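# Tuck chair under desk, park cart in yellow bay

## Task

Slide the office chair fully beneath the desk so that it ends upright with every wheel on the floor. Bring the utility cart into the yellow-taped bay so that all four of its wheels sit wholly inside the tape and none rests on it. Keep the desk roughly where it started, with its load still aboard and nothing overhanging its edges. The robot must not topple or finish leaning. At the end, release everything and back away.

## Robot and tools

Robot: TidyBot++, a single-arm mobile manipulator. The base is 0.54 m long, 0.50 m wide and 0.38 m tall, and rides on four powered casters. On top sits one seven-joint arm with a two-finger gripper. The shoulder is 0.12 m ahead of the base centre and 0.68 m up. Segment lengths are 0.42 m for the upper arm, 0.31 m for the forearm and 0.31 m from wrist to hand point. The arm starts folded with the hand pointing down, reaching up to 0.08 m past the base front. Cameras: base_camera (pinhole, 644x364) and wrist_camera (fisheye, 644x476, looks along the hand).

Frames: the base frame has its origin on the floor under the base centre, with x forward, y left and z up, in metres. hand_pose is reported in this frame and marks the point between the finger pads. Its z axis runs out along the fingers, and the fingers close along its y axis. The odometry frame is the base frame as it stood at scene start. base_odometry counts wheel turns only, so slip shows up as travel. Heading is in radians, left positive, from -3.142 to 3.142. base_tilt is in degrees, positive when leaning forward or right.

move: one action per call, plus optional cameras (a list of base_camera, wrist_camera or all; [] means none) and blocking. With blocking true or omitted, the call returns when everything is at rest. With false it returns within about 0.5 s while motion continues.
- base: relative offsets, measured from where the base is when the command starts and along its axes at that moment. translate_m is forward +, range -2 to 2 m. strafe_m is left +, range -2 to 2 m. rotate_rad is counter-clockwise +, range -6.3 to 6.3 rad.
- joints: absolute targets by name. joint_1_rad turns the whole arm about vertical, clockwise + (opposite to heading). joint_2_rad is the shoulder, -2.249 to 2.249, with 0 straight up and + leaning forward. joint_3_rad rolls the upper arm. joint_4_rad is the elbow, -2.579 to 2.579; with joint_3 at 3.14, negative bends it forward. joint_5_rad rolls the forearm. joint_6_rad is the wrist, -2.099 to 2.099. joint_7_rad rolls the hand. gripper_pos runs 0 (open, about 85 mm gap) to 1 (closed, roughly 100 to 150 N per finger). Joints without limits take the short way round, so send steps below half a turn.
- target: one absolute hand pose as [x, y, z, qw, qx, qy, qz] in the base frame, in metres. It may only be combined with joints containing gripper_pos.
- speeds: caps for this action only. translate_m and strafe_m 0.05 to 0.5 m/s (set only one of them when both move), rotate_rad 0.1 to 1.57 rad/s.
An unknown key makes the call invalid. An out-of-range value gets it refused, and then the remaining move, wait and finished_scene calls in that reply are skipped. The same happens after an uncommanded stop.

wait: seconds from 0 to 10, plus cameras. Nothing new is commanded, and it returns early once moves settle. stop: brakes all running motion (cameras optional). Braked parts hold and may keep pressing on what they touch. zoom_image: camera and region [x0, y0, x1, y1] in image pixels, origin at top-left, at most 504x504, taken from the latest image of that camera. finished_scene: scene is this scene's number. It ends the scene irreversibly, and the result must hold without the robot.

Result lines: the move line reads done, or else the worst status. base_status, joint_status and hand_status report done, moving, off_target (resting away from the target and maybe still pushing), stopped, contact_stop, time_out, not_followed (a safety check withheld the targets; the result shows joint command not followed or pose unreachable, with a cause) or torque_fault. hand_status is done within 10 mm and 2 degrees. hand_target is where the joint targets would place the hand. pictures lists the image order. motor_effort is a percentage of max torque, with the peak in brackets. on_its_own reports actions the robot took by itself. Warnings to watch for are ARM HIT, MOTOR HOT and OVER-TEMPERATURE FAULT.

Correcting errors: for a target, add (desired position minus hand_pose) to the previous target. For joints, send last command plus (desired angle minus reading). To keep a loaded hand steady, resend hand_target, never hand_pose. A held load makes the arm sag. Poses that are low, forward and close to the base go badly and can drive the arm into the base. Nothing stops the arm from striking the base, and it does not avoid furniture.

What to avoid: approach anything you intend to push at low speed, because touching it at driving pace counts as a hit. A blocked base keeps shoving until a 14 s time_out, and may still say done. If the arm snags something about 0.6 m or more up while the base moves, or reaches far out over nearby furniture, or swings sideways while extended, the robot can tip. Backing away or retracting the arm rights a slight lean. Torque faults (joints 1 to 4 at 104.5 N m, joints 5 to 7 at 51.3 N m) freeze the arm for 10 s. Long holds or pushing against unreachable poses overheat the motors. Also avoid drops, releasing moving parts, slams, hard shoves and excessive gripper force. Something may occasionally tug a held part or nudge loose items. The first scene is practice.

Each tool is called after ">>>" in YAML: its name, and indented under it one key for each argument.

## Session

>>> move:

Scene clock: 0.00 s.
base_odometry: x=+0.000 y=+0.000 heading=+0.000
base_tilt: forward=-0.2 right=-0.3
base_status: not commanded
joint_positions: joint_1_rad=+0.015 joint_2_rad=-0.385 joint_3_rad=+3.096 joint_4_rad=-2.513 joint_5_rad=+0.008 joint_6_rad=-0.916 joint_7_rad=+1.573 gripper_pos=+0.000
joint_status: not commanded
motor_effort: joint_1_rad=+0 joint_2_rad=-1 joint_3_rad=+0 joint_4_rad=+16 joint_5_rad=+0 joint_6_rad=+1 joint_7_rad=+0
hand_pose: x=+0.2578 y=+0.0017 z=+0.5956 quat_wxyz=(+0.011, +0.999, +0.017, +0.049) (m; base frame)
hand_target: x=+0.2571 y=+0.0017 z=+0.5952 quat_wxyz=(+0.011, +0.999, +0.017, +0.048) (m; base frame)
hand_status: not commanded
pictures: base_camera, wrist_camera

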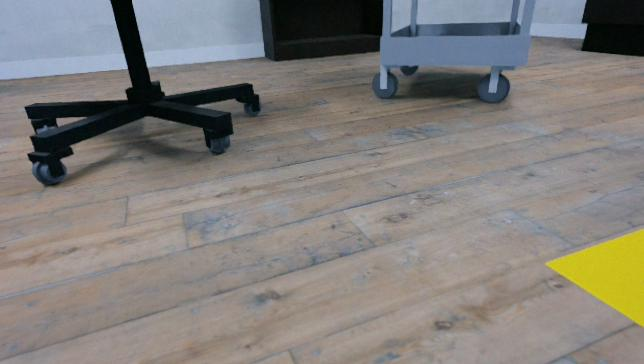

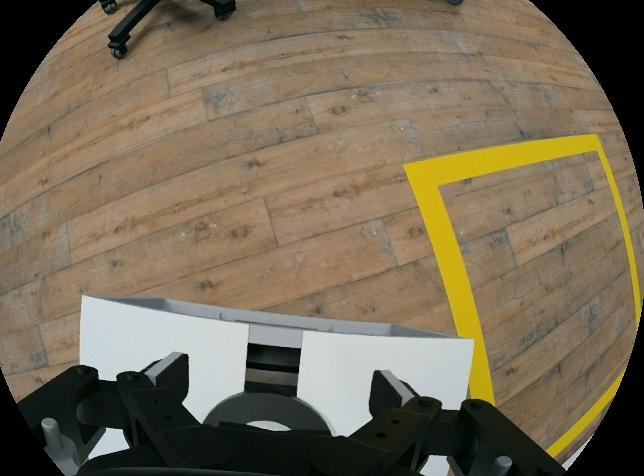

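>>> move:
  joints: {"joint_6_rad":0.2}

>>> move:
  joints: {"joint_1_rad":1.4}
  cameras: ["wrist_camera"]

>>> move:
  joints: {"joint_1_rad":-1.4}
  cameras: ["wrist_camera"]

>>> move:
  joints: {"joint_1_rad":-3.0}
  cameras: ["wrist_camera"]

Scene clock: 7.10 s.
move: done
base_odometry: x=+0.000 y=+0.000 heading=+0.000
base_tilt: forward=-0.1 right=-0.3
base_status: not commanded
joint_positions: joint_1_rad=+0.015 joint_2_rad=-0.385 joint_3_rad=+3.096 joint_4_rad=-2.508 joint_5_rad=+0.008 joint_6_rad=+0.161 joint_7_rad=+1.573 gripper_pos=+0.000
joint_status: all done
motor_effort: joint_1_rad=+0(0) joint_2_rad=-5(6) joint_3_rad=+0(1) joint_4_rad=+20(21) joint_5_rad=-1(1) joint_6_rad=+8(8) joint_7_rad=+0(1)
hand_pose: x=+0.5156 y=+0.0142 z=+0.7876 quat_wxyz=(+0.002, +0.831, +0.020, +0.556) (m; base frame)
hand_target: x=+0.5185 y=+0.0145 z=+0.7958 quat_wxyz=(+0.001, +0.822, +0.020, +0.570) (m; base frame)
hand_status: not commanded
pictures: base_camera, wrist_camera

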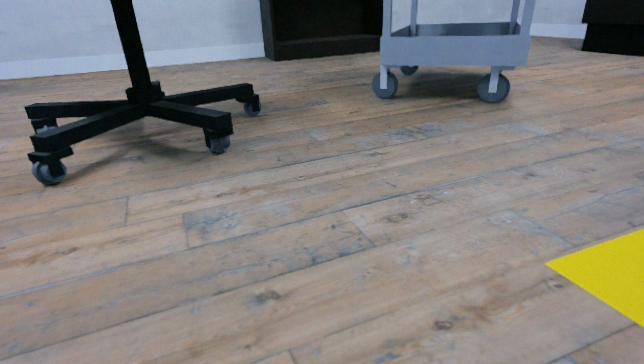

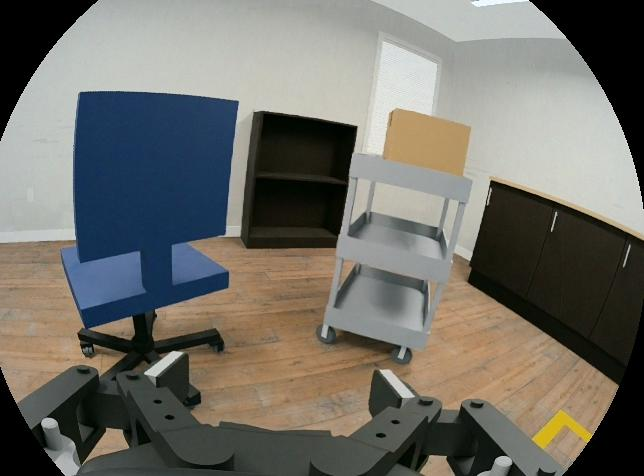

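Scene clock: 9.73 s.
move: done
base_odometry: x=+0.000 y=+0.000 heading=+0.000
base_tilt: forward=-0.2 right=-0.3
base_status: not commanded
joint_positions: joint_1_rad=+1.383 joint_2_rad=-0.385 joint_3_rad=+3.096 joint_4_rad=-2.508 joint_5_rad=+0.008 joint_6_rad=+0.161 joint_7_rad=+1.573 gripper_pos=+0.000
joint_status: all done
motor_effort: joint_1_rad=+0(2) joint_2_rad=-6(7) joint_3_rad=+1(1) joint_4_rad=+20(21) joint_5_rad=+0(1) joint_6_rad=+8(9) joint_7_rad=+0(1)
hand_pose: x=+0.2130 y=-0.3856 z=+0.7877 quat_wxyz=(+0.353, +0.657, -0.509, +0.430) (m; base frame)
hand_target: x=+0.2072 y=-0.3899 z=+0.7958 quat_wxyz=(+0.365, +0.645, -0.509, +0.438) (m; base frame)
hand_status: not commanded
pictures: wrist_camera

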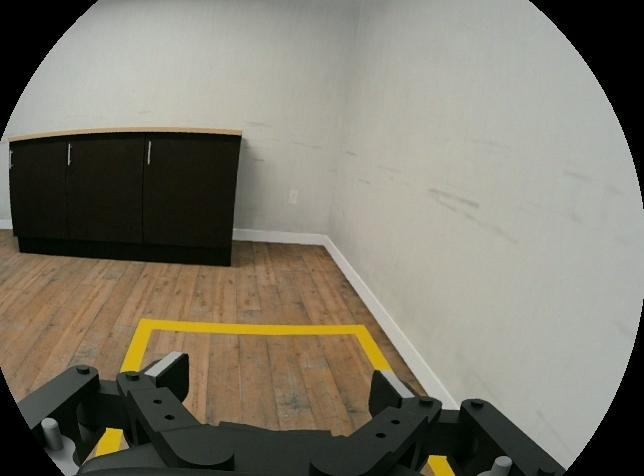

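Scene clock: 13.43 s.
move: done
base_odometry: x=+0.000 y=+0.000 heading=+0.000
base_tilt: forward=-0.2 right=-0.3
base_status: not commanded
joint_positions: joint_1_rad=-1.383 joint_2_rad=-0.385 joint_3_rad=+3.096 joint_4_rad=-2.508 joint_5_rad=+0.008 joint_6_rad=+0.161 joint_7_rad=+1.573 gripper_pos=+0.000
joint_status: all done
motor_effort: joint_1_rad=+0(1) joint_2_rad=-5(7) joint_3_rad=+1(1) joint_4_rad=+20(21) joint_5_rad=+0(1) joint_6_rad=+8(9) joint_7_rad=+0(1)
hand_pose: x=+0.1731 y=+0.3933 z=+0.7878 quat_wxyz=(-0.357, +0.623, +0.550, +0.427) (m; base frame)
hand_target: x=+0.1665 y=+0.3969 z=+0.7958 quat_wxyz=(-0.369, +0.611, +0.550, +0.434) (m; base frame)
hand_status: not commanded
pictures: wrist_camera

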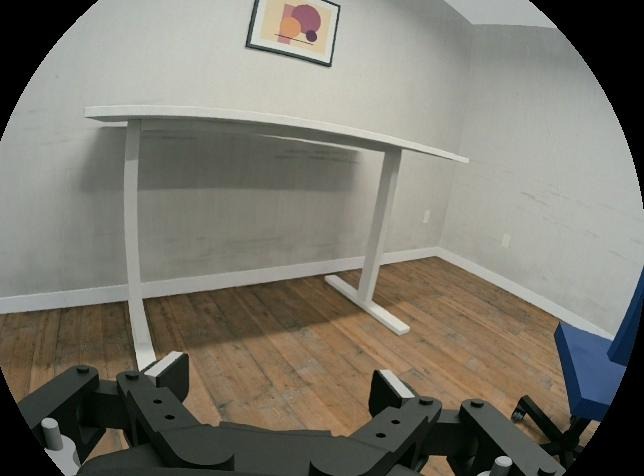

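Scene clock: 16.23 s.
move: done
base_odometry: x=+0.000 y=+0.000 heading=+0.000
base_tilt: forward=-0.2 right=-0.3
base_status: not commanded
joint_positions: joint_1_rad=-2.983 joint_2_rad=-0.385 joint_3_rad=+3.096 joint_4_rad=-2.508 joint_5_rad=+0.008 joint_6_rad=+0.161 joint_7_rad=+1.573 gripper_pos=+0.000
joint_status: all done
motor_effort: joint_1_rad=+0(2) joint_2_rad=-6(7) joint_3_rad=+0(1) joint_4_rad=+20(21) joint_5_rad=+0(1) joint_6_rad=+8(9) joint_7_rad=+0(1)
hand_pose: x=-0.2757 y=+0.0427 z=+0.7878 quat_wxyz=(-0.555, +0.039, +0.830, +0.042) (m; base frame)
hand_target: x=-0.2791 y=+0.0359 z=+0.7958 quat_wxyz=(-0.568, +0.032, +0.821, +0.037) (m; base frame)
hand_status: not commanded
pictures: wrist_camera

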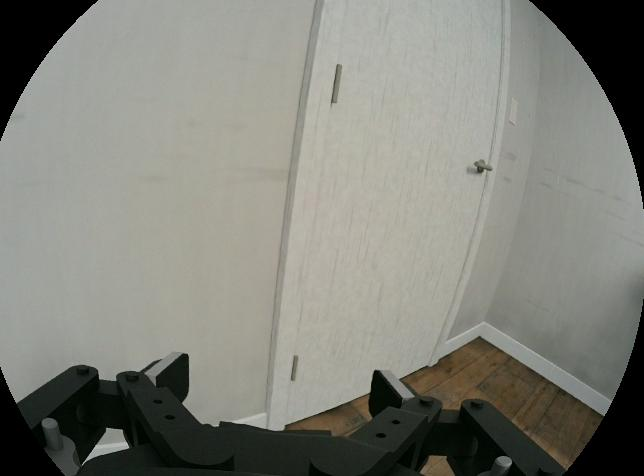

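>>> move:
  joints: {"joint_1_rad":0,"joint_2_rad":0,"joint_3_rad":3.1416,"joint_4_rad":-2.0,"joint_5_rad":0,"joint_6_rad":0.2,"joint_7_rad":1.57}
  base: {"rotate_rad":-0.6}

>>> move:
  base: {"rotate_rad":-0.8}

Scene clock: 91.83 s.
move: done
base_odometry: x=+0.000 y=+0.000 heading=-0.599
base_tilt: forward=-0.1 right=-0.3
base_status: done
joint_positions: joint_1_rad=-0.015 joint_2_rad=-0.020 joint_3_rad=+3.124 joint_4_rad=-2.006 joint_5_rad=+0.008 joint_6_rad=+0.162 joint_7_rad=+1.573 gripper_pos=+0.000
joint_status: all done
motor_effort: joint_1_rad=+0(2) joint_2_rad=-20(22) joint_3_rad=+0(2) joint_4_rad=+22(22) joint_5_rad=+0(1) joint_6_rad=+8(9) joint_7_rad=-1(2)
hand_pose: x=+0.6992 y=+0.0205 z=+0.8975 quat_wxyz=(-0.007, +0.791, +0.017, +0.612) (m; base frame)
hand_target: x=+0.7080 y=+0.0013 z=+0.9010 quat_wxyz=(+0.000, +0.783, +0.000, +0.622) (m; base frame)
hand_status: not commanded
pictures: base_camera, wrist_camera

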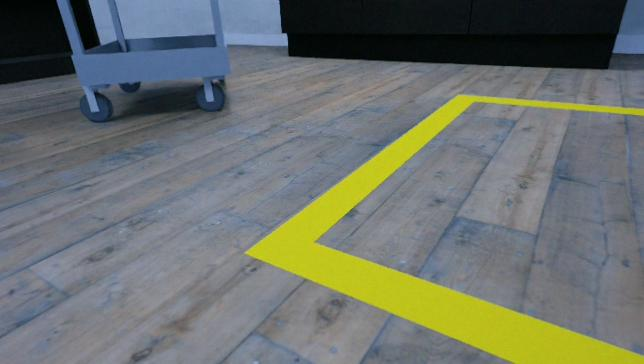

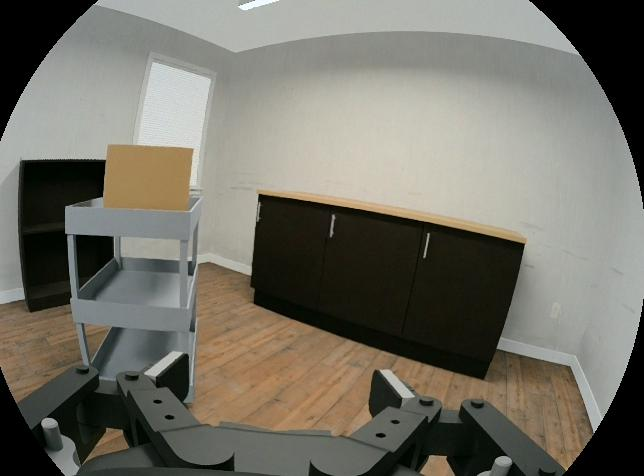

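Scene clock: 93.60 s.
move: done
base_odometry: x=+0.000 y=+0.000 heading=-1.399
base_tilt: forward=-0.1 right=-0.3
base_status: done
joint_positions: joint_1_rad=+0.000 joint_2_rad=-0.013 joint_3_rad=+3.137 joint_4_rad=-2.003 joint_5_rad=+0.008 joint_6_rad=+0.162 joint_7_rad=+1.573 gripper_pos=+0.000
joint_status: not commanded
motor_effort: joint_1_rad=+0(3) joint_2_rad=-20(22) joint_3_rad=+0(3) joint_4_rad=+21(23) joint_5_rad=+0(1) joint_6_rad=+8(9) joint_7_rad=+0(1)
hand_pose: x=+0.7015 y=+0.0043 z=+0.8955 quat_wxyz=(+0.001, +0.792, +0.006, +0.611) (m; base frame)
hand_target: x=+0.7080 y=+0.0013 z=+0.9010 quat_wxyz=(+0.000, +0.783, +0.000, +0.622) (m; base frame)
hand_status: not commanded
pictures: base_camera, wrist_camera

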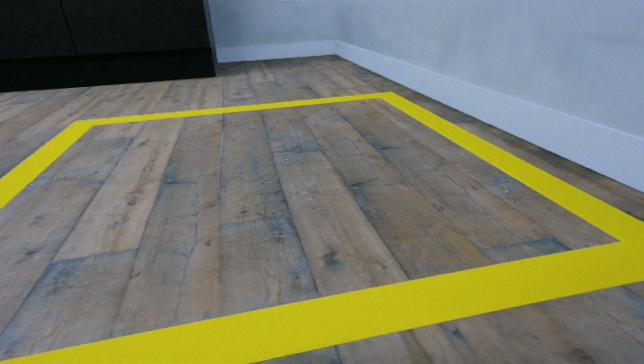

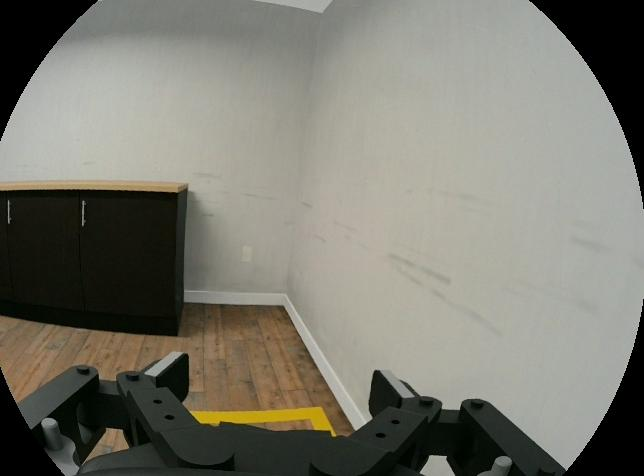

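>>> move:
  joints: {"joint_1_rad":0,"joint_2_rad":0.63,"joint_3_rad":3.1416,"joint_4_rad":-2.27,"joint_5_rad":0,"joint_6_rad":-1.33,"joint_7_rad":1.57}
  base: {"rotate_rad":1.17}
  cameras: []

>>> move:
  joints: {"joint_2_rad":0.63,"joint_4_rad":-2.27,"joint_6_rad":1.25}
  base: {"translate_m":0.2,"strafe_m":-0.14}

Scene clock: 132.33 s.
move: done
base_odometry: x=+0.000 y=+0.000 heading=-0.229
base_tilt: forward=-0.1 right=-0.3
base_status: done
joint_positions: joint_1_rad=-0.004 joint_2_rad=+0.614 joint_3_rad=+3.138 joint_4_rad=-2.260 joint_5_rad=+0.008 joint_6_rad=-1.286 joint_7_rad=+1.573 gripper_pos=+0.000
joint_status: all done
motor_effort: joint_1_rad=+0(3) joint_2_rad=-22(28) joint_3_rad=+0(3) joint_4_rad=+2(22) joint_5_rad=+0(2) joint_6_rad=-8(9) joint_7_rad=+0(2)
hand_pose: x=+0.1796 y=-0.0003 z=+0.5592 quat_wxyz=(+0.003, +0.873, +0.007, -0.487) (m; base frame)
hand_target: x=+0.1663 y=+0.0013 z=+0.5721 quat_wxyz=(+0.000, +0.856, +0.000, -0.518) (m; base frame)
hand_status: not commanded
pictures: none
No camera images: "cameras" was empty.

Scene clock: 135.30 s.
move: done
base_odometry: x=+0.163 y=-0.182 heading=-0.229
base_tilt: forward=-0.1 right=-0.3
base_status: done
joint_positions: joint_1_rad=-0.002 joint_2_rad=+0.622 joint_3_rad=+3.138 joint_4_rad=-2.264 joint_5_rad=+0.008 joint_6_rad=+1.210 joint_7_rad=+1.573 gripper_pos=+0.000
joint_status: all done
motor_effort: joint_1_rad=+0(2) joint_2_rad=-32(33) joint_3_rad=+0(1) joint_4_rad=+11(11) joint_5_rad=+0(1) joint_6_rad=+9(9) joint_7_rad=+0(1)
hand_pose: x=+0.7530 y=+0.0066 z=+0.6866 quat_wxyz=(-0.003, +0.744, +0.005, +0.669) (m; base frame)
hand_target: x=+0.7524 y=+0.0013 z=+0.6919 quat_wxyz=(+0.000, +0.735, +0.000, +0.679) (m; base frame)
hand_status: not commanded
pictures: base_camera, wrist_camera

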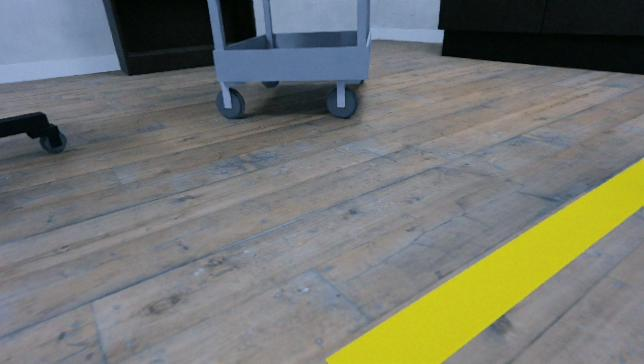

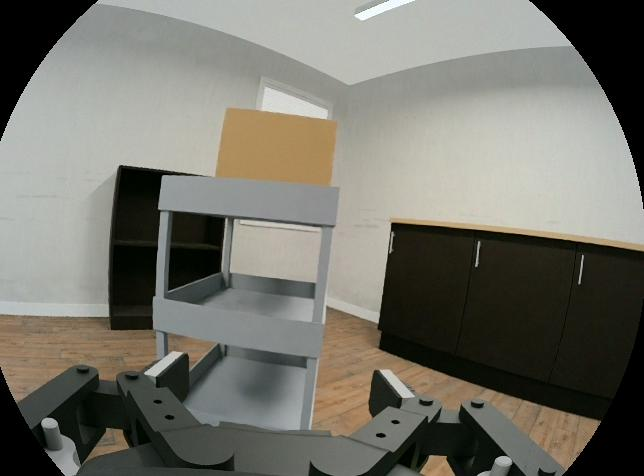

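>>> move:
  base: {"translate_m":0.45,"strafe_m":-0.02}
  speeds: {"translate_m":0.3}

Scene clock: 144.23 s.
move: done
base_odometry: x=+0.597 y=-0.304 heading=-0.229
base_tilt: forward=-0.1 right=-0.3
base_status: done
joint_positions: joint_1_rad=-0.002 joint_2_rad=+0.623 joint_3_rad=+3.138 joint_4_rad=-2.265 joint_5_rad=+0.008 joint_6_rad=+1.213 joint_7_rad=+1.573 gripper_pos=+0.000
joint_status: not commanded
motor_effort: joint_1_rad=+0(2) joint_2_rad=-33(34) joint_3_rad=+0(1) joint_4_rad=+11(12) joint_5_rad=+0(1) joint_6_rad=+8(10) joint_7_rad=+0(1)
hand_pose: x=+0.7529 y=+0.0066 z=+0.6869 quat_wxyz=(-0.003, +0.743, +0.005, +0.669) (m; base frame)
hand_target: x=+0.7524 y=+0.0013 z=+0.6919 quat_wxyz=(+0.000, +0.735, +0.000, +0.679) (m; base frame)
hand_status: not commanded
pictures: base_camera, wrist_camera

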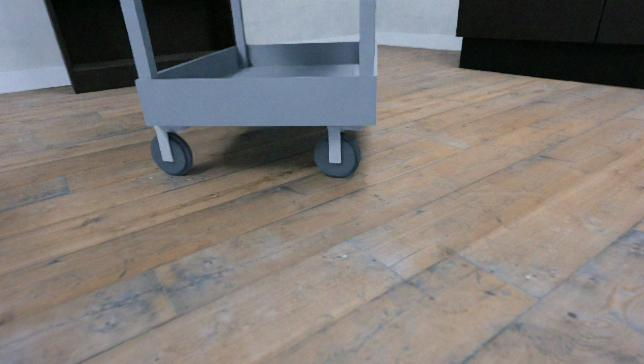

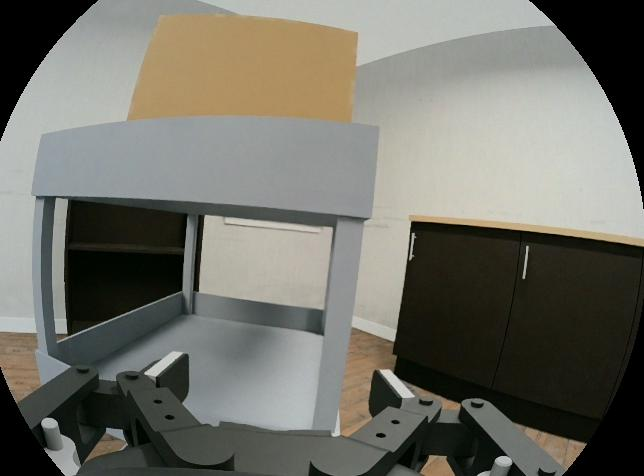

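>>> move:
  base: {"strafe_m":-0.04}
  cameras: []

>>> move:
  base: {"translate_m":0.14}
  speeds: {"translate_m":0.08}
  cameras: ["wrist_camera"]

Scene clock: 150.80 s.
move: done
base_odometry: x=+0.588 y=-0.343 heading=-0.229
base_tilt: forward=-0.1 right=-0.3
base_status: done
joint_positions: joint_1_rad=+0.004 joint_2_rad=+0.623 joint_3_rad=+3.138 joint_4_rad=-2.265 joint_5_rad=+0.008 joint_6_rad=+1.214 joint_7_rad=+1.573 gripper_pos=+0.000
joint_status: not commanded
motor_effort: joint_1_rad=+0(3) joint_2_rad=-32(33) joint_3_rad=+0(2) joint_4_rad=+11(11) joint_5_rad=+0(1) joint_6_rad=+8(9) joint_7_rad=+0(1)
hand_pose: x=+0.7529 y=+0.0027 z=+0.6871 quat_wxyz=(-0.001, +0.743, +0.003, +0.670) (m; base frame)
hand_target: x=+0.7524 y=+0.0013 z=+0.6919 quat_wxyz=(+0.000, +0.735, +0.000, +0.679) (m; base frame)
hand_status: not commanded
pictures: none
No camera images: "cameras" was empty.

Scene clock: 153.07 s.
move: done
base_odometry: x=+0.725 y=-0.375 heading=-0.229
base_tilt: forward=-0.1 right=-0.3
base_status: done
joint_positions: joint_1_rad=+0.004 joint_2_rad=+0.624 joint_3_rad=+3.138 joint_4_rad=-2.266 joint_5_rad=+0.008 joint_6_rad=+1.215 joint_7_rad=+1.573 gripper_pos=+0.000
joint_status: not commanded
motor_effort: joint_1_rad=+0(1) joint_2_rad=-32(35) joint_3_rad=-1(1) joint_4_rad=+11(12) joint_5_rad=+0(1) joint_6_rad=+8(9) joint_7_rad=+0(1)
hand_pose: x=+0.7528 y=+0.0027 z=+0.6866 quat_wxyz=(-0.001, +0.743, +0.003, +0.669) (m; base frame)
hand_target: x=+0.7524 y=+0.0013 z=+0.6919 quat_wxyz=(+0.000, +0.735, +0.000, +0.679) (m; base frame)
hand_status: not commanded
pictures: wrist_camera

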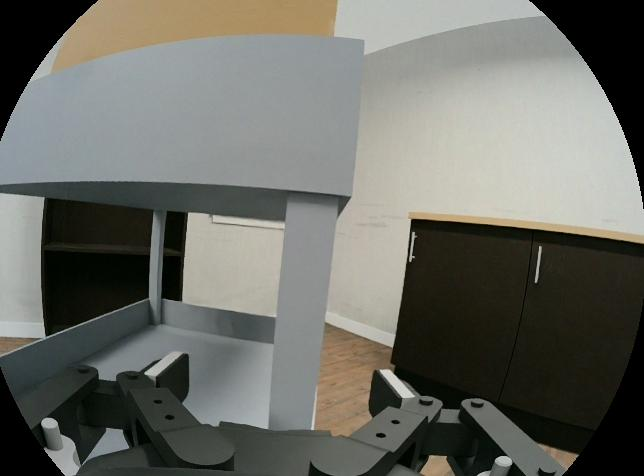

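>>> move:
  base: {"translate_m":0.05,"strafe_m":-0.01}
  speeds: {"translate_m":0.08}
  cameras: ["wrist_camera"]

>>> move:
  joints: {"gripper_pos":0.65}
  cameras: ["wrist_camera"]

Scene clock: 160.67 s.
move: done
base_odometry: x=+0.771 y=-0.396 heading=-0.229
base_tilt: forward=-0.1 right=-0.3
base_status: done
joint_positions: joint_1_rad=+0.004 joint_2_rad=+0.624 joint_3_rad=+3.138 joint_4_rad=-2.266 joint_5_rad=+0.008 joint_6_rad=+1.215 joint_7_rad=+1.573 gripper_pos=+0.000
joint_status: not commanded
motor_effort: joint_1_rad=+0(2) joint_2_rad=-32(33) joint_3_rad=-1(1) joint_4_rad=+11(12) joint_5_rad=+0(1) joint_6_rad=+8(9) joint_7_rad=+0(1)
hand_pose: x=+0.7527 y=+0.0027 z=+0.6862 quat_wxyz=(-0.001, +0.743, +0.003, +0.669) (m; base frame)
hand_target: x=+0.7524 y=+0.0013 z=+0.6919 quat_wxyz=(+0.000, +0.735, +0.000, +0.679) (m; base frame)
hand_status: not commanded
pictures: wrist_camera

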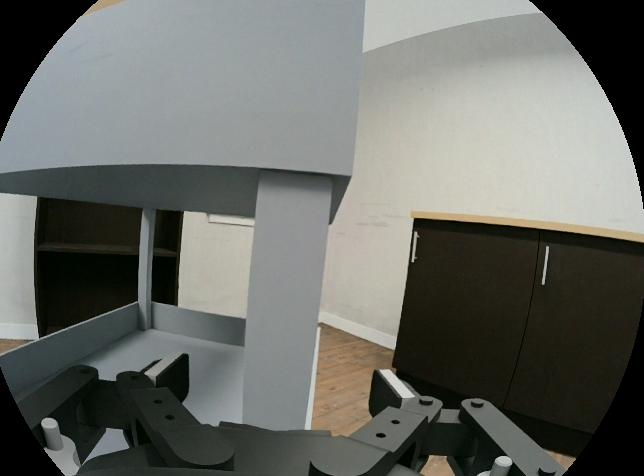

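Scene clock: 161.57 s.
move: done
base_odometry: x=+0.771 y=-0.396 heading=-0.229
base_tilt: forward=-0.1 right=-0.3
base_status: not commanded
joint_positions: joint_1_rad=+0.004 joint_2_rad=+0.624 joint_3_rad=+3.138 joint_4_rad=-2.266 joint_5_rad=+0.008 joint_6_rad=+1.215 joint_7_rad=+1.573 gripper_pos=+0.650
joint_status: all done
motor_effort: joint_1_rad=+0(0) joint_2_rad=-32(32) joint_3_rad=+0(1) joint_4_rad=+10(11) joint_5_rad=-1(1) joint_6_rad=+8(9) joint_7_rad=+0(1)
hand_pose: x=+0.7527 y=+0.0027 z=+0.6862 quat_wxyz=(-0.001, +0.743, +0.003, +0.669) (m; base frame)
hand_target: x=+0.7524 y=+0.0013 z=+0.6919 quat_wxyz=(+0.000, +0.735, +0.000, +0.679) (m; base frame)
hand_status: not commanded
pictures: wrist_camera

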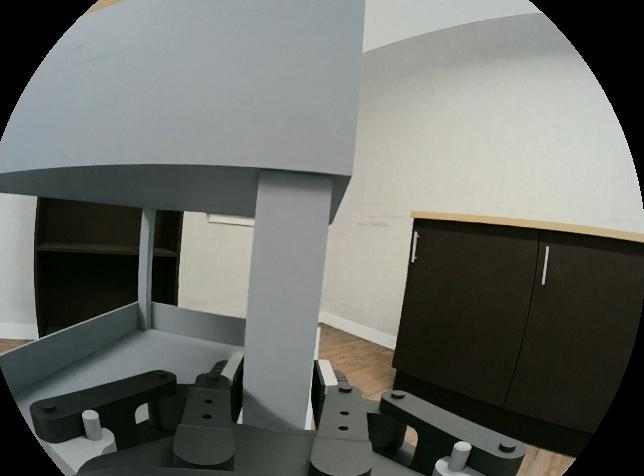

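>>> move:
  joints: {"gripper_pos":0.85}
  cameras: ["wrist_camera"]

Scene clock: 163.87 s.
move: off_target
base_odometry: x=+0.771 y=-0.396 heading=-0.229
base_tilt: forward=-0.1 right=-0.3
base_status: not commanded
joint_positions: joint_1_rad=+0.005 joint_2_rad=+0.625 joint_3_rad=+3.139 joint_4_rad=-2.266 joint_5_rad=-0.001 joint_6_rad=+1.216 joint_7_rad=+1.573 gripper_pos=+0.732
joint_status: gripper_pos off_target (ended at +0.732, target +0.850)
motor_effort: joint_1_rad=-2(3) joint_2_rad=-33(34) joint_3_rad=-2(3) joint_4_rad=+11(13) joint_5_rad=+3(4) joint_6_rad=+9(10) joint_7_rad=+0(1)
hand_pose: x=+0.7527 y=-0.0005 z=+0.6863 quat_wxyz=(+0.001, +0.743, -0.001, +0.669) (m; base frame)
hand_target: x=+0.7524 y=+0.0013 z=+0.6919 quat_wxyz=(+0.000, +0.735, +0.000, +0.679) (m; base frame)
hand_status: not commanded
pictures: wrist_camera

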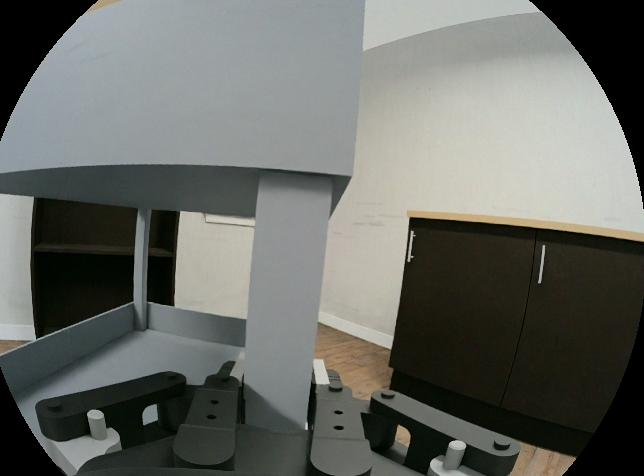

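>>> move:
  base: {"translate_m":-0.85}
  speeds: {"translate_m":0.15}

>>> move:
  base: {"rotate_rad":-0.93,"translate_m":-0.05,"strafe_m":0.18}
  speeds: {"rotate_rad":0.15,"translate_m":0.1}

Scene clock: 175.53 s.
move: done
base_odometry: x=-0.057 y=-0.203 heading=-0.229
base_tilt: forward=-0.2 right=-0.3
base_status: done
joint_positions: joint_1_rad=+0.099 joint_2_rad=+0.633 joint_3_rad=+3.205 joint_4_rad=-2.271 joint_5_rad=-0.089 joint_6_rad=+1.235 joint_7_rad=+1.573 gripper_pos=+0.739
joint_status: not commanded
motor_effort: joint_1_rad=-17(22) joint_2_rad=-32(41) joint_3_rad=-12(16) joint_4_rad=+10(15) joint_5_rad=+16(21) joint_6_rad=+9(13) joint_7_rad=+4(5)
hand_pose: x=+0.7403 y=-0.1188 z=+0.6860 quat_wxyz=(+0.086, +0.735, -0.081, +0.667) (m; base frame)
hand_target: x=+0.7524 y=+0.0013 z=+0.6919 quat_wxyz=(+0.000, +0.735, +0.000, +0.679) (m; base frame)
hand_status: not commanded
pictures: base_camera, wrist_camera

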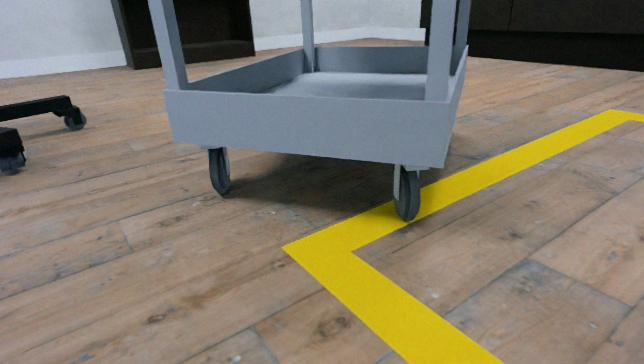

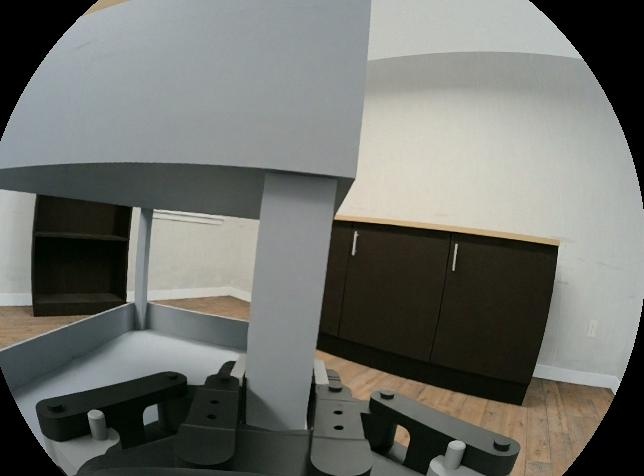

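Scene clock: 183.37 s.
move: done
base_odometry: x=-0.065 y=-0.016 heading=-1.158
base_tilt: forward=-0.1 right=-0.3
base_status: done
joint_positions: joint_1_rad=+0.015 joint_2_rad=+0.638 joint_3_rad=+3.142 joint_4_rad=-2.261 joint_5_rad=-0.007 joint_6_rad=+1.236 joint_7_rad=+1.573 gripper_pos=+0.745
joint_status: not commanded
motor_effort: joint_1_rad=-3(20) joint_2_rad=-36(37) joint_3_rad=-2(16) joint_4_rad=+8(18) joint_5_rad=+5(22) joint_6_rad=+12(12) joint_7_rad=+3(4)
hand_pose: x=+0.7549 y=-0.0108 z=+0.6862 quat_wxyz=(+0.008, +0.739, -0.008, +0.674) (m; base frame)
hand_target: x=+0.7524 y=+0.0013 z=+0.6919 quat_wxyz=(+0.000, +0.735, +0.000, +0.679) (m; base frame)
hand_status: not commanded
pictures: base_camera, wrist_camera

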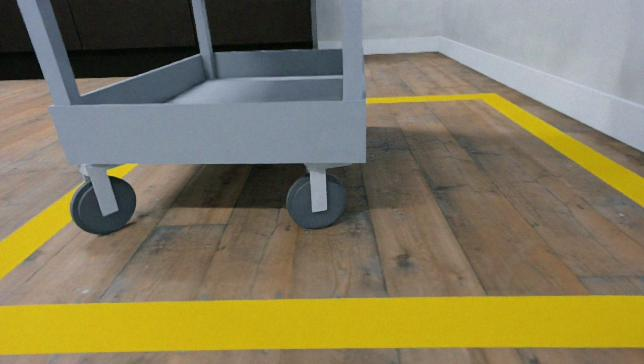

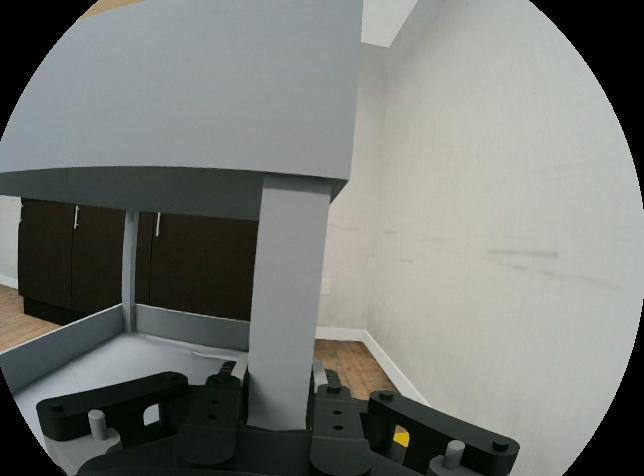

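>>> move:
  base: {"translate_m":0.04,"strafe_m":-0.24}
  speeds: {"translate_m":0.08}

Scene clock: 192.80 s.
move: done
base_odometry: x=-0.269 y=-0.149 heading=-1.159
base_tilt: forward=-0.1 right=-0.3
base_status: done
joint_positions: joint_1_rad=+0.000 joint_2_rad=+0.644 joint_3_rad=+3.135 joint_4_rad=-2.252 joint_5_rad=-0.005 joint_6_rad=+1.236 joint_7_rad=+1.573 gripper_pos=+0.745
joint_status: not commanded
motor_effort: joint_1_rad=-1(7) joint_2_rad=-34(39) joint_3_rad=-1(6) joint_4_rad=+9(12) joint_5_rad=+0(4) joint_6_rad=+11(14) joint_7_rad=+1(3)
hand_pose: x=+0.7581 y=+0.0034 z=+0.6861 quat_wxyz=(-0.001, +0.738, -0.001, +0.675) (m; base frame)
hand_target: x=+0.7524 y=+0.0013 z=+0.6919 quat_wxyz=(+0.000, +0.735, +0.000, +0.679) (m; base frame)
hand_status: not commanded
pictures: base_camera, wrist_camera

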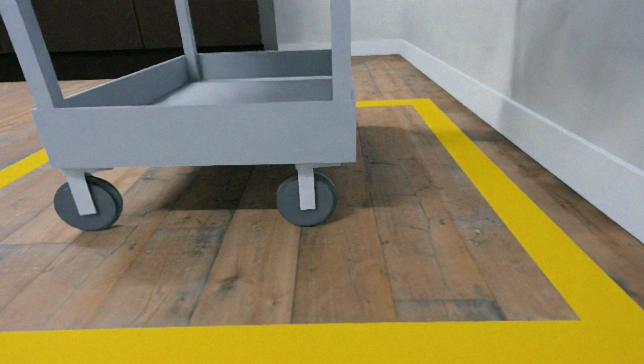

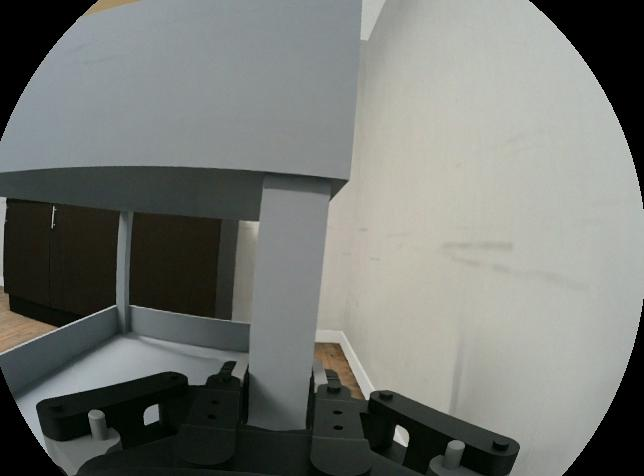

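>>> move:
  joints: {"gripper_pos":0}
  cameras: []

>>> move:
  base: {"translate_m":-0.25}
  speeds: {"translate_m":0.2}

>>> move:
  base: {"rotate_rad":2.96}
  joints: {"joint_6_rad":0.9,"joint_2_rad":0.0,"joint_4_rad":-2.4}

Scene clock: 200.77 s.
move: done
base_odometry: x=-0.268 y=-0.149 heading=-1.159
base_tilt: forward=-0.1 right=-0.3
base_status: not commanded
joint_positions: joint_1_rad=+0.000 joint_2_rad=+0.643 joint_3_rad=+3.135 joint_4_rad=-2.262 joint_5_rad=-0.005 joint_6_rad=+1.236 joint_7_rad=+1.573 gripper_pos=+0.000
joint_status: all done
motor_effort: joint_1_rad=+0(2) joint_2_rad=-32(35) joint_3_rad=-1(2) joint_4_rad=+11(11) joint_5_rad=+0(1) joint_6_rad=+8(11) joint_7_rad=+0(2)
hand_pose: x=+0.7548 y=+0.0034 z=+0.6825 quat_wxyz=(-0.001, +0.741, -0.001, +0.672) (m; base frame)
hand_target: x=+0.7524 y=+0.0013 z=+0.6919 quat_wxyz=(+0.000, +0.735, +0.000, +0.679) (m; base frame)
hand_status: not commanded
pictures: none
No camera images: "cameras" was empty.

Scene clock: 202.73 s.
move: done
base_odometry: x=-0.369 y=+0.080 heading=-1.159
base_tilt: forward=-0.1 right=-0.3
base_status: done
joint_positions: joint_1_rad=+0.000 joint_2_rad=+0.643 joint_3_rad=+3.135 joint_4_rad=-2.264 joint_5_rad=-0.005 joint_6_rad=+1.236 joint_7_rad=+1.573 gripper_pos=+0.000
joint_status: not commanded
motor_effort: joint_1_rad=+0(2) joint_2_rad=-32(36) joint_3_rad=+0(2) joint_4_rad=+10(12) joint_5_rad=+0(1) joint_6_rad=+8(9) joint_7_rad=+0(1)
hand_pose: x=+0.7540 y=+0.0034 z=+0.6817 quat_wxyz=(-0.001, +0.742, -0.001, +0.671) (m; base frame)
hand_target: x=+0.7524 y=+0.0013 z=+0.6919 quat_wxyz=(+0.000, +0.735, +0.000, +0.679) (m; base frame)
hand_status: not commanded
pictures: base_camera, wrist_camera

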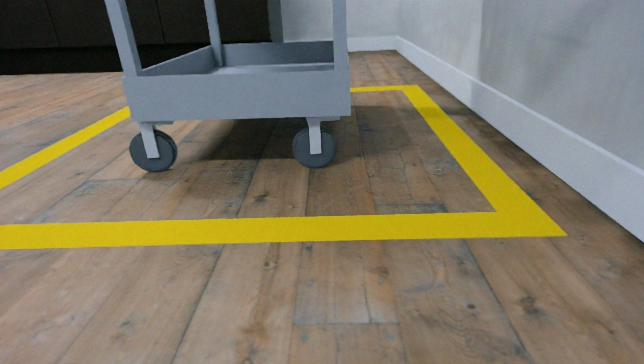

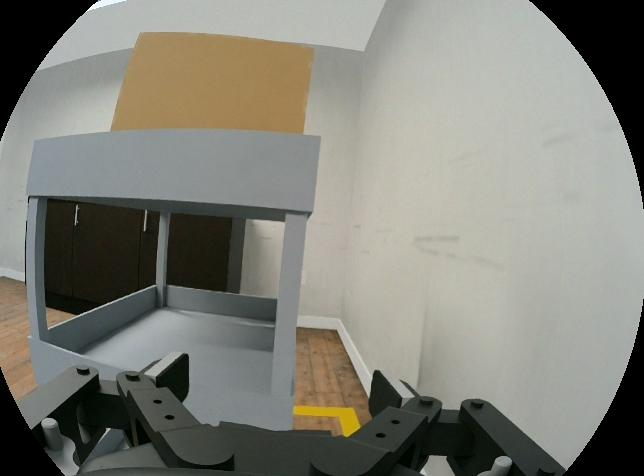

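Scene clock: 205.90 s.
move: done
base_odometry: x=-0.369 y=+0.080 heading=+1.800
base_tilt: forward=-0.1 right=-0.3
base_status: done
joint_positions: joint_1_rad=+0.003 joint_2_rad=+0.028 joint_3_rad=+3.136 joint_4_rad=-2.383 joint_5_rad=-0.005 joint_6_rad=+0.958 joint_7_rad=+1.573 gripper_pos=+0.000
joint_status: all done
motor_effort: joint_1_rad=+0(3) joint_2_rad=-18(35) joint_3_rad=+0(3) joint_4_rad=+17(18) joint_5_rad=+0(1) joint_6_rad=+8(10) joint_7_rad=+0(1)
hand_pose: x=+0.6496 y=+0.0016 z=+0.9048 quat_wxyz=(+0.000, +0.664, -0.001, +0.747) (m; base frame)
hand_target: x=+0.6419 y=+0.0013 z=+0.8928 quat_wxyz=(+0.000, +0.682, +0.000, +0.732) (m; base frame)
hand_status: not commanded
pictures: base_camera, wrist_camera

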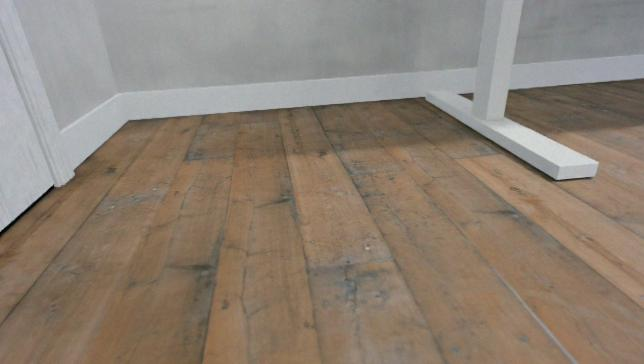

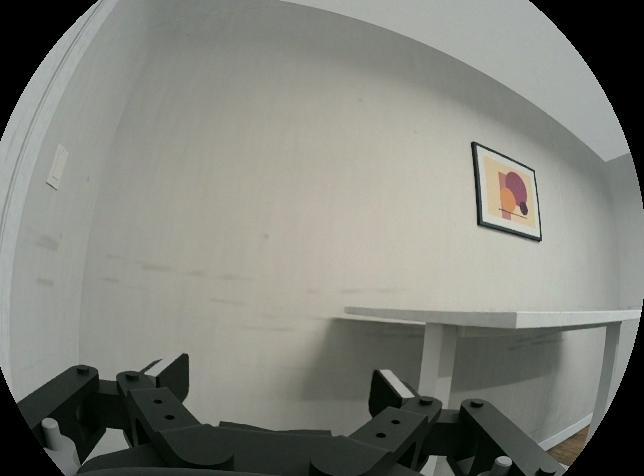

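>>> move:
  base: {"translate_m":-1.1,"strafe_m":-2.0,"rotate_rad":0.19}
  joints: {"joint_6_rad":0.4}

Scene clock: 223.60 s.
move: done
base_odometry: x=+1.829 y=-0.537 heading=+1.991
base_tilt: forward=-0.2 right=-0.3
base_status: done
joint_positions: joint_1_rad=-0.002 joint_2_rad=+0.020 joint_3_rad=+3.136 joint_4_rad=-2.391 joint_5_rad=-0.005 joint_6_rad=+0.455 joint_7_rad=+1.573 gripper_pos=+0.000
joint_status: all done
motor_effort: joint_1_rad=+0(3) joint_2_rad=-18(20) joint_3_rad=+0(3) joint_4_rad=+17(19) joint_5_rad=+0(1) joint_6_rad=+8(9) joint_7_rad=+0(1)
hand_pose: x=+0.6254 y=+0.0047 z=+0.7512 quat_wxyz=(-0.002, +0.830, +0.002, +0.558) (m; base frame)
hand_target: x=+0.6144 y=+0.0013 z=+0.7412 quat_wxyz=(+0.000, +0.841, +0.000, +0.540) (m; base frame)
hand_status: not commanded
pictures: base_camera, wrist_camera

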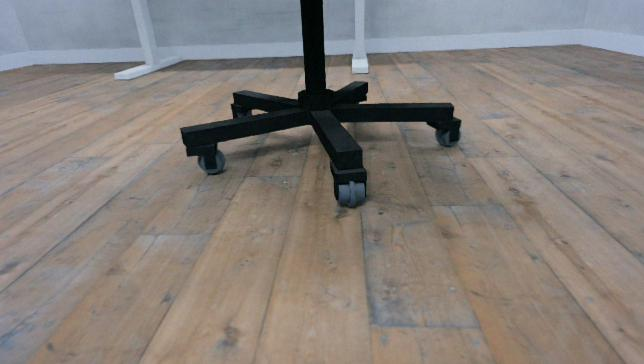

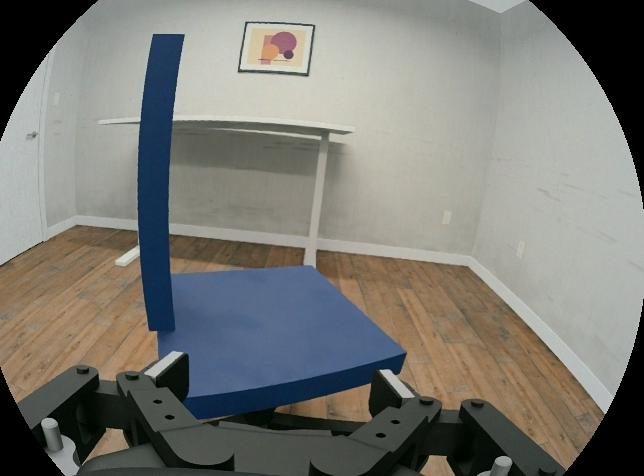

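>>> move:
  base: {"strafe_m":0.33}
  joints: {"joint_1_rad":0,"joint_2_rad":0.63,"joint_3_rad":3.1416,"joint_4_rad":-2.27,"joint_5_rad":0,"joint_6_rad":1.25,"joint_7_rad":1.57}

Scene clock: 250.03 s.
move: done
base_odometry: x=+1.528 y=-0.671 heading=+1.991
base_tilt: forward=-0.1 right=-0.3
base_status: done
joint_positions: joint_1_rad=-0.005 joint_2_rad=+0.619 joint_3_rad=+3.136 joint_4_rad=-2.278 joint_5_rad=-0.005 joint_6_rad=+1.209 joint_7_rad=+1.573 gripper_pos=+0.000
joint_status: all done
motor_effort: joint_1_rad=+0(3) joint_2_rad=-31(33) joint_3_rad=+0(2) joint_4_rad=+10(18) joint_5_rad=+0(2) joint_6_rad=+9(10) joint_7_rad=+1(1)
hand_pose: x=+0.7482 y=+0.0064 z=+0.6831 quat_wxyz=(-0.003, +0.747, +0.001, +0.664) (m; base frame)
hand_target: x=+0.7524 y=+0.0013 z=+0.6919 quat_wxyz=(+0.000, +0.735, +0.000, +0.679) (m; base frame)
hand_status: not commanded
pictures: base_camera, wrist_camera

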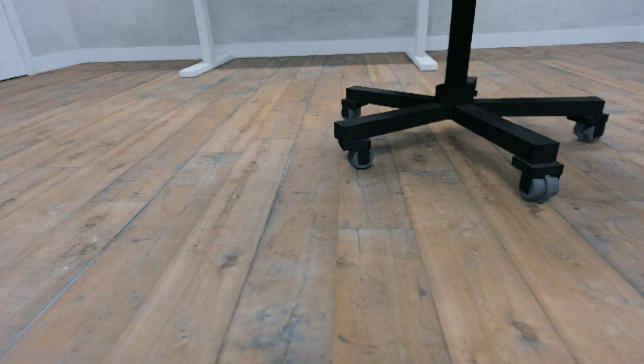

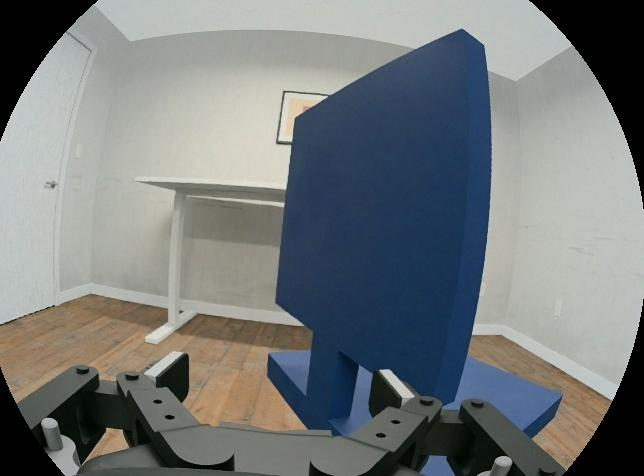

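>>> move:
  base: {"strafe_m":-0.16}

Scene clock: 255.63 s.
move: done
base_odometry: x=+1.674 y=-0.606 heading=+1.991
base_tilt: forward=-0.1 right=-0.3
base_status: done
joint_positions: joint_1_rad=+0.005 joint_2_rad=+0.621 joint_3_rad=+3.136 joint_4_rad=-2.275 joint_5_rad=-0.005 joint_6_rad=+1.213 joint_7_rad=+1.573 gripper_pos=+0.000
joint_status: not commanded
motor_effort: joint_1_rad=+0(4) joint_2_rad=-32(34) joint_3_rad=+0(2) joint_4_rad=+11(12) joint_5_rad=+0(1) joint_6_rad=+9(9) joint_7_rad=+0(1)
hand_pose: x=+0.7495 y=-0.0004 z=+0.6843 quat_wxyz=(+0.001, +0.746, -0.002, +0.666) (m; base frame)
hand_target: x=+0.7524 y=+0.0013 z=+0.6919 quat_wxyz=(+0.000, +0.735, +0.000, +0.679) (m; base frame)
hand_status: not commanded
pictures: base_camera, wrist_camera

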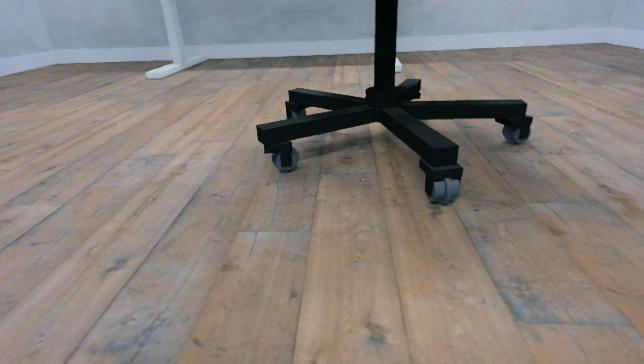

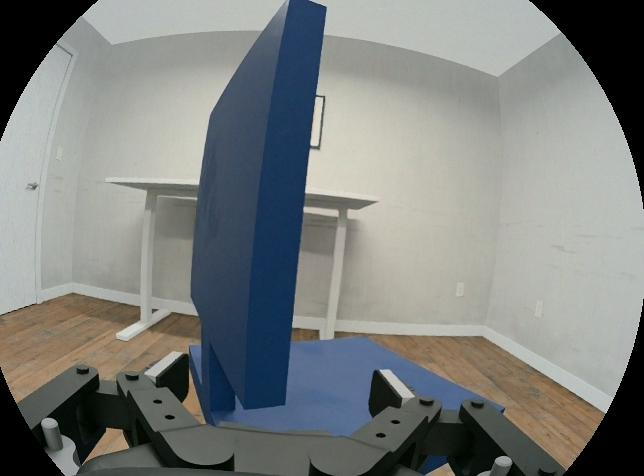

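>>> move:
  base: {"translate_m":0.09,"strafe_m":-0.41,"rotate_rad":0.45}

Scene clock: 261.83 s.
move: done
base_odometry: x=+2.012 y=-0.357 heading=+2.442
base_tilt: forward=-0.1 right=-0.3
base_status: done
joint_positions: joint_1_rad=+0.005 joint_2_rad=+0.621 joint_3_rad=+3.138 joint_4_rad=-2.274 joint_5_rad=-0.005 joint_6_rad=+1.213 joint_7_rad=+1.573 gripper_pos=+0.000
joint_status: not commanded
motor_effort: joint_1_rad=+0(4) joint_2_rad=-32(33) joint_3_rad=-1(2) joint_4_rad=+11(12) joint_5_rad=+0(2) joint_6_rad=+8(9) joint_7_rad=+0(1)
hand_pose: x=+0.7498 y=-0.0013 z=+0.6846 quat_wxyz=(+0.002, +0.745, -0.003, +0.667) (m; base frame)
hand_target: x=+0.7524 y=+0.0013 z=+0.6919 quat_wxyz=(+0.000, +0.735, +0.000, +0.679) (m; base frame)
hand_status: not commanded
pictures: base_camera, wrist_camera

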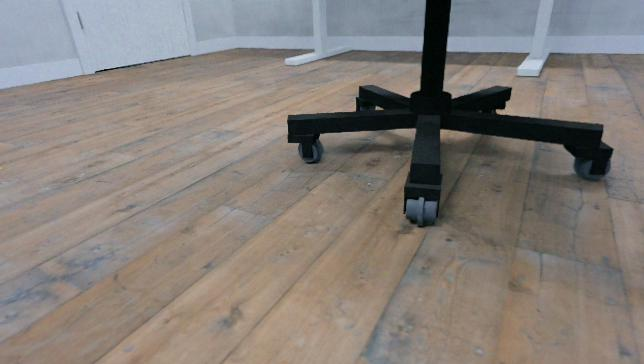

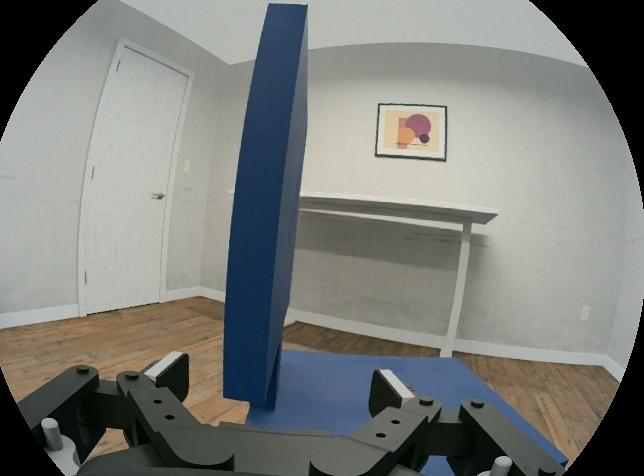

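>>> move:
  base: {"translate_m":0.13,"strafe_m":0.03}
  speeds: {"translate_m":0.1}
  cameras: ["wrist_camera"]

Scene clock: 267.33 s.
move: done
base_odometry: x=+1.893 y=-0.296 heading=+2.442
base_tilt: forward=-0.1 right=-0.3
base_status: done
joint_positions: joint_1_rad=+0.005 joint_2_rad=+0.622 joint_3_rad=+3.138 joint_4_rad=-2.272 joint_5_rad=-0.005 joint_6_rad=+1.214 joint_7_rad=+1.573 gripper_pos=+0.000
joint_status: not commanded
motor_effort: joint_1_rad=+0(1) joint_2_rad=-31(33) joint_3_rad=+0(1) joint_4_rad=+11(12) joint_5_rad=+0(1) joint_6_rad=+8(10) joint_7_rad=+0(1)
hand_pose: x=+0.7507 y=-0.0013 z=+0.6850 quat_wxyz=(+0.002, +0.745, -0.003, +0.667) (m; base frame)
hand_target: x=+0.7524 y=+0.0013 z=+0.6919 quat_wxyz=(+0.000, +0.735, +0.000, +0.679) (m; base frame)
hand_status: not commanded
pictures: wrist_camera

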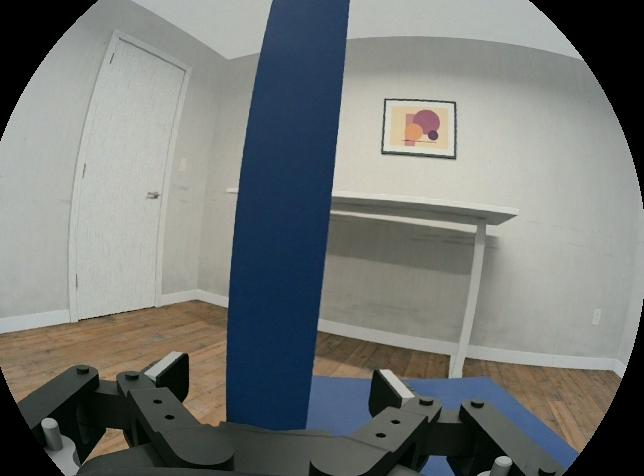

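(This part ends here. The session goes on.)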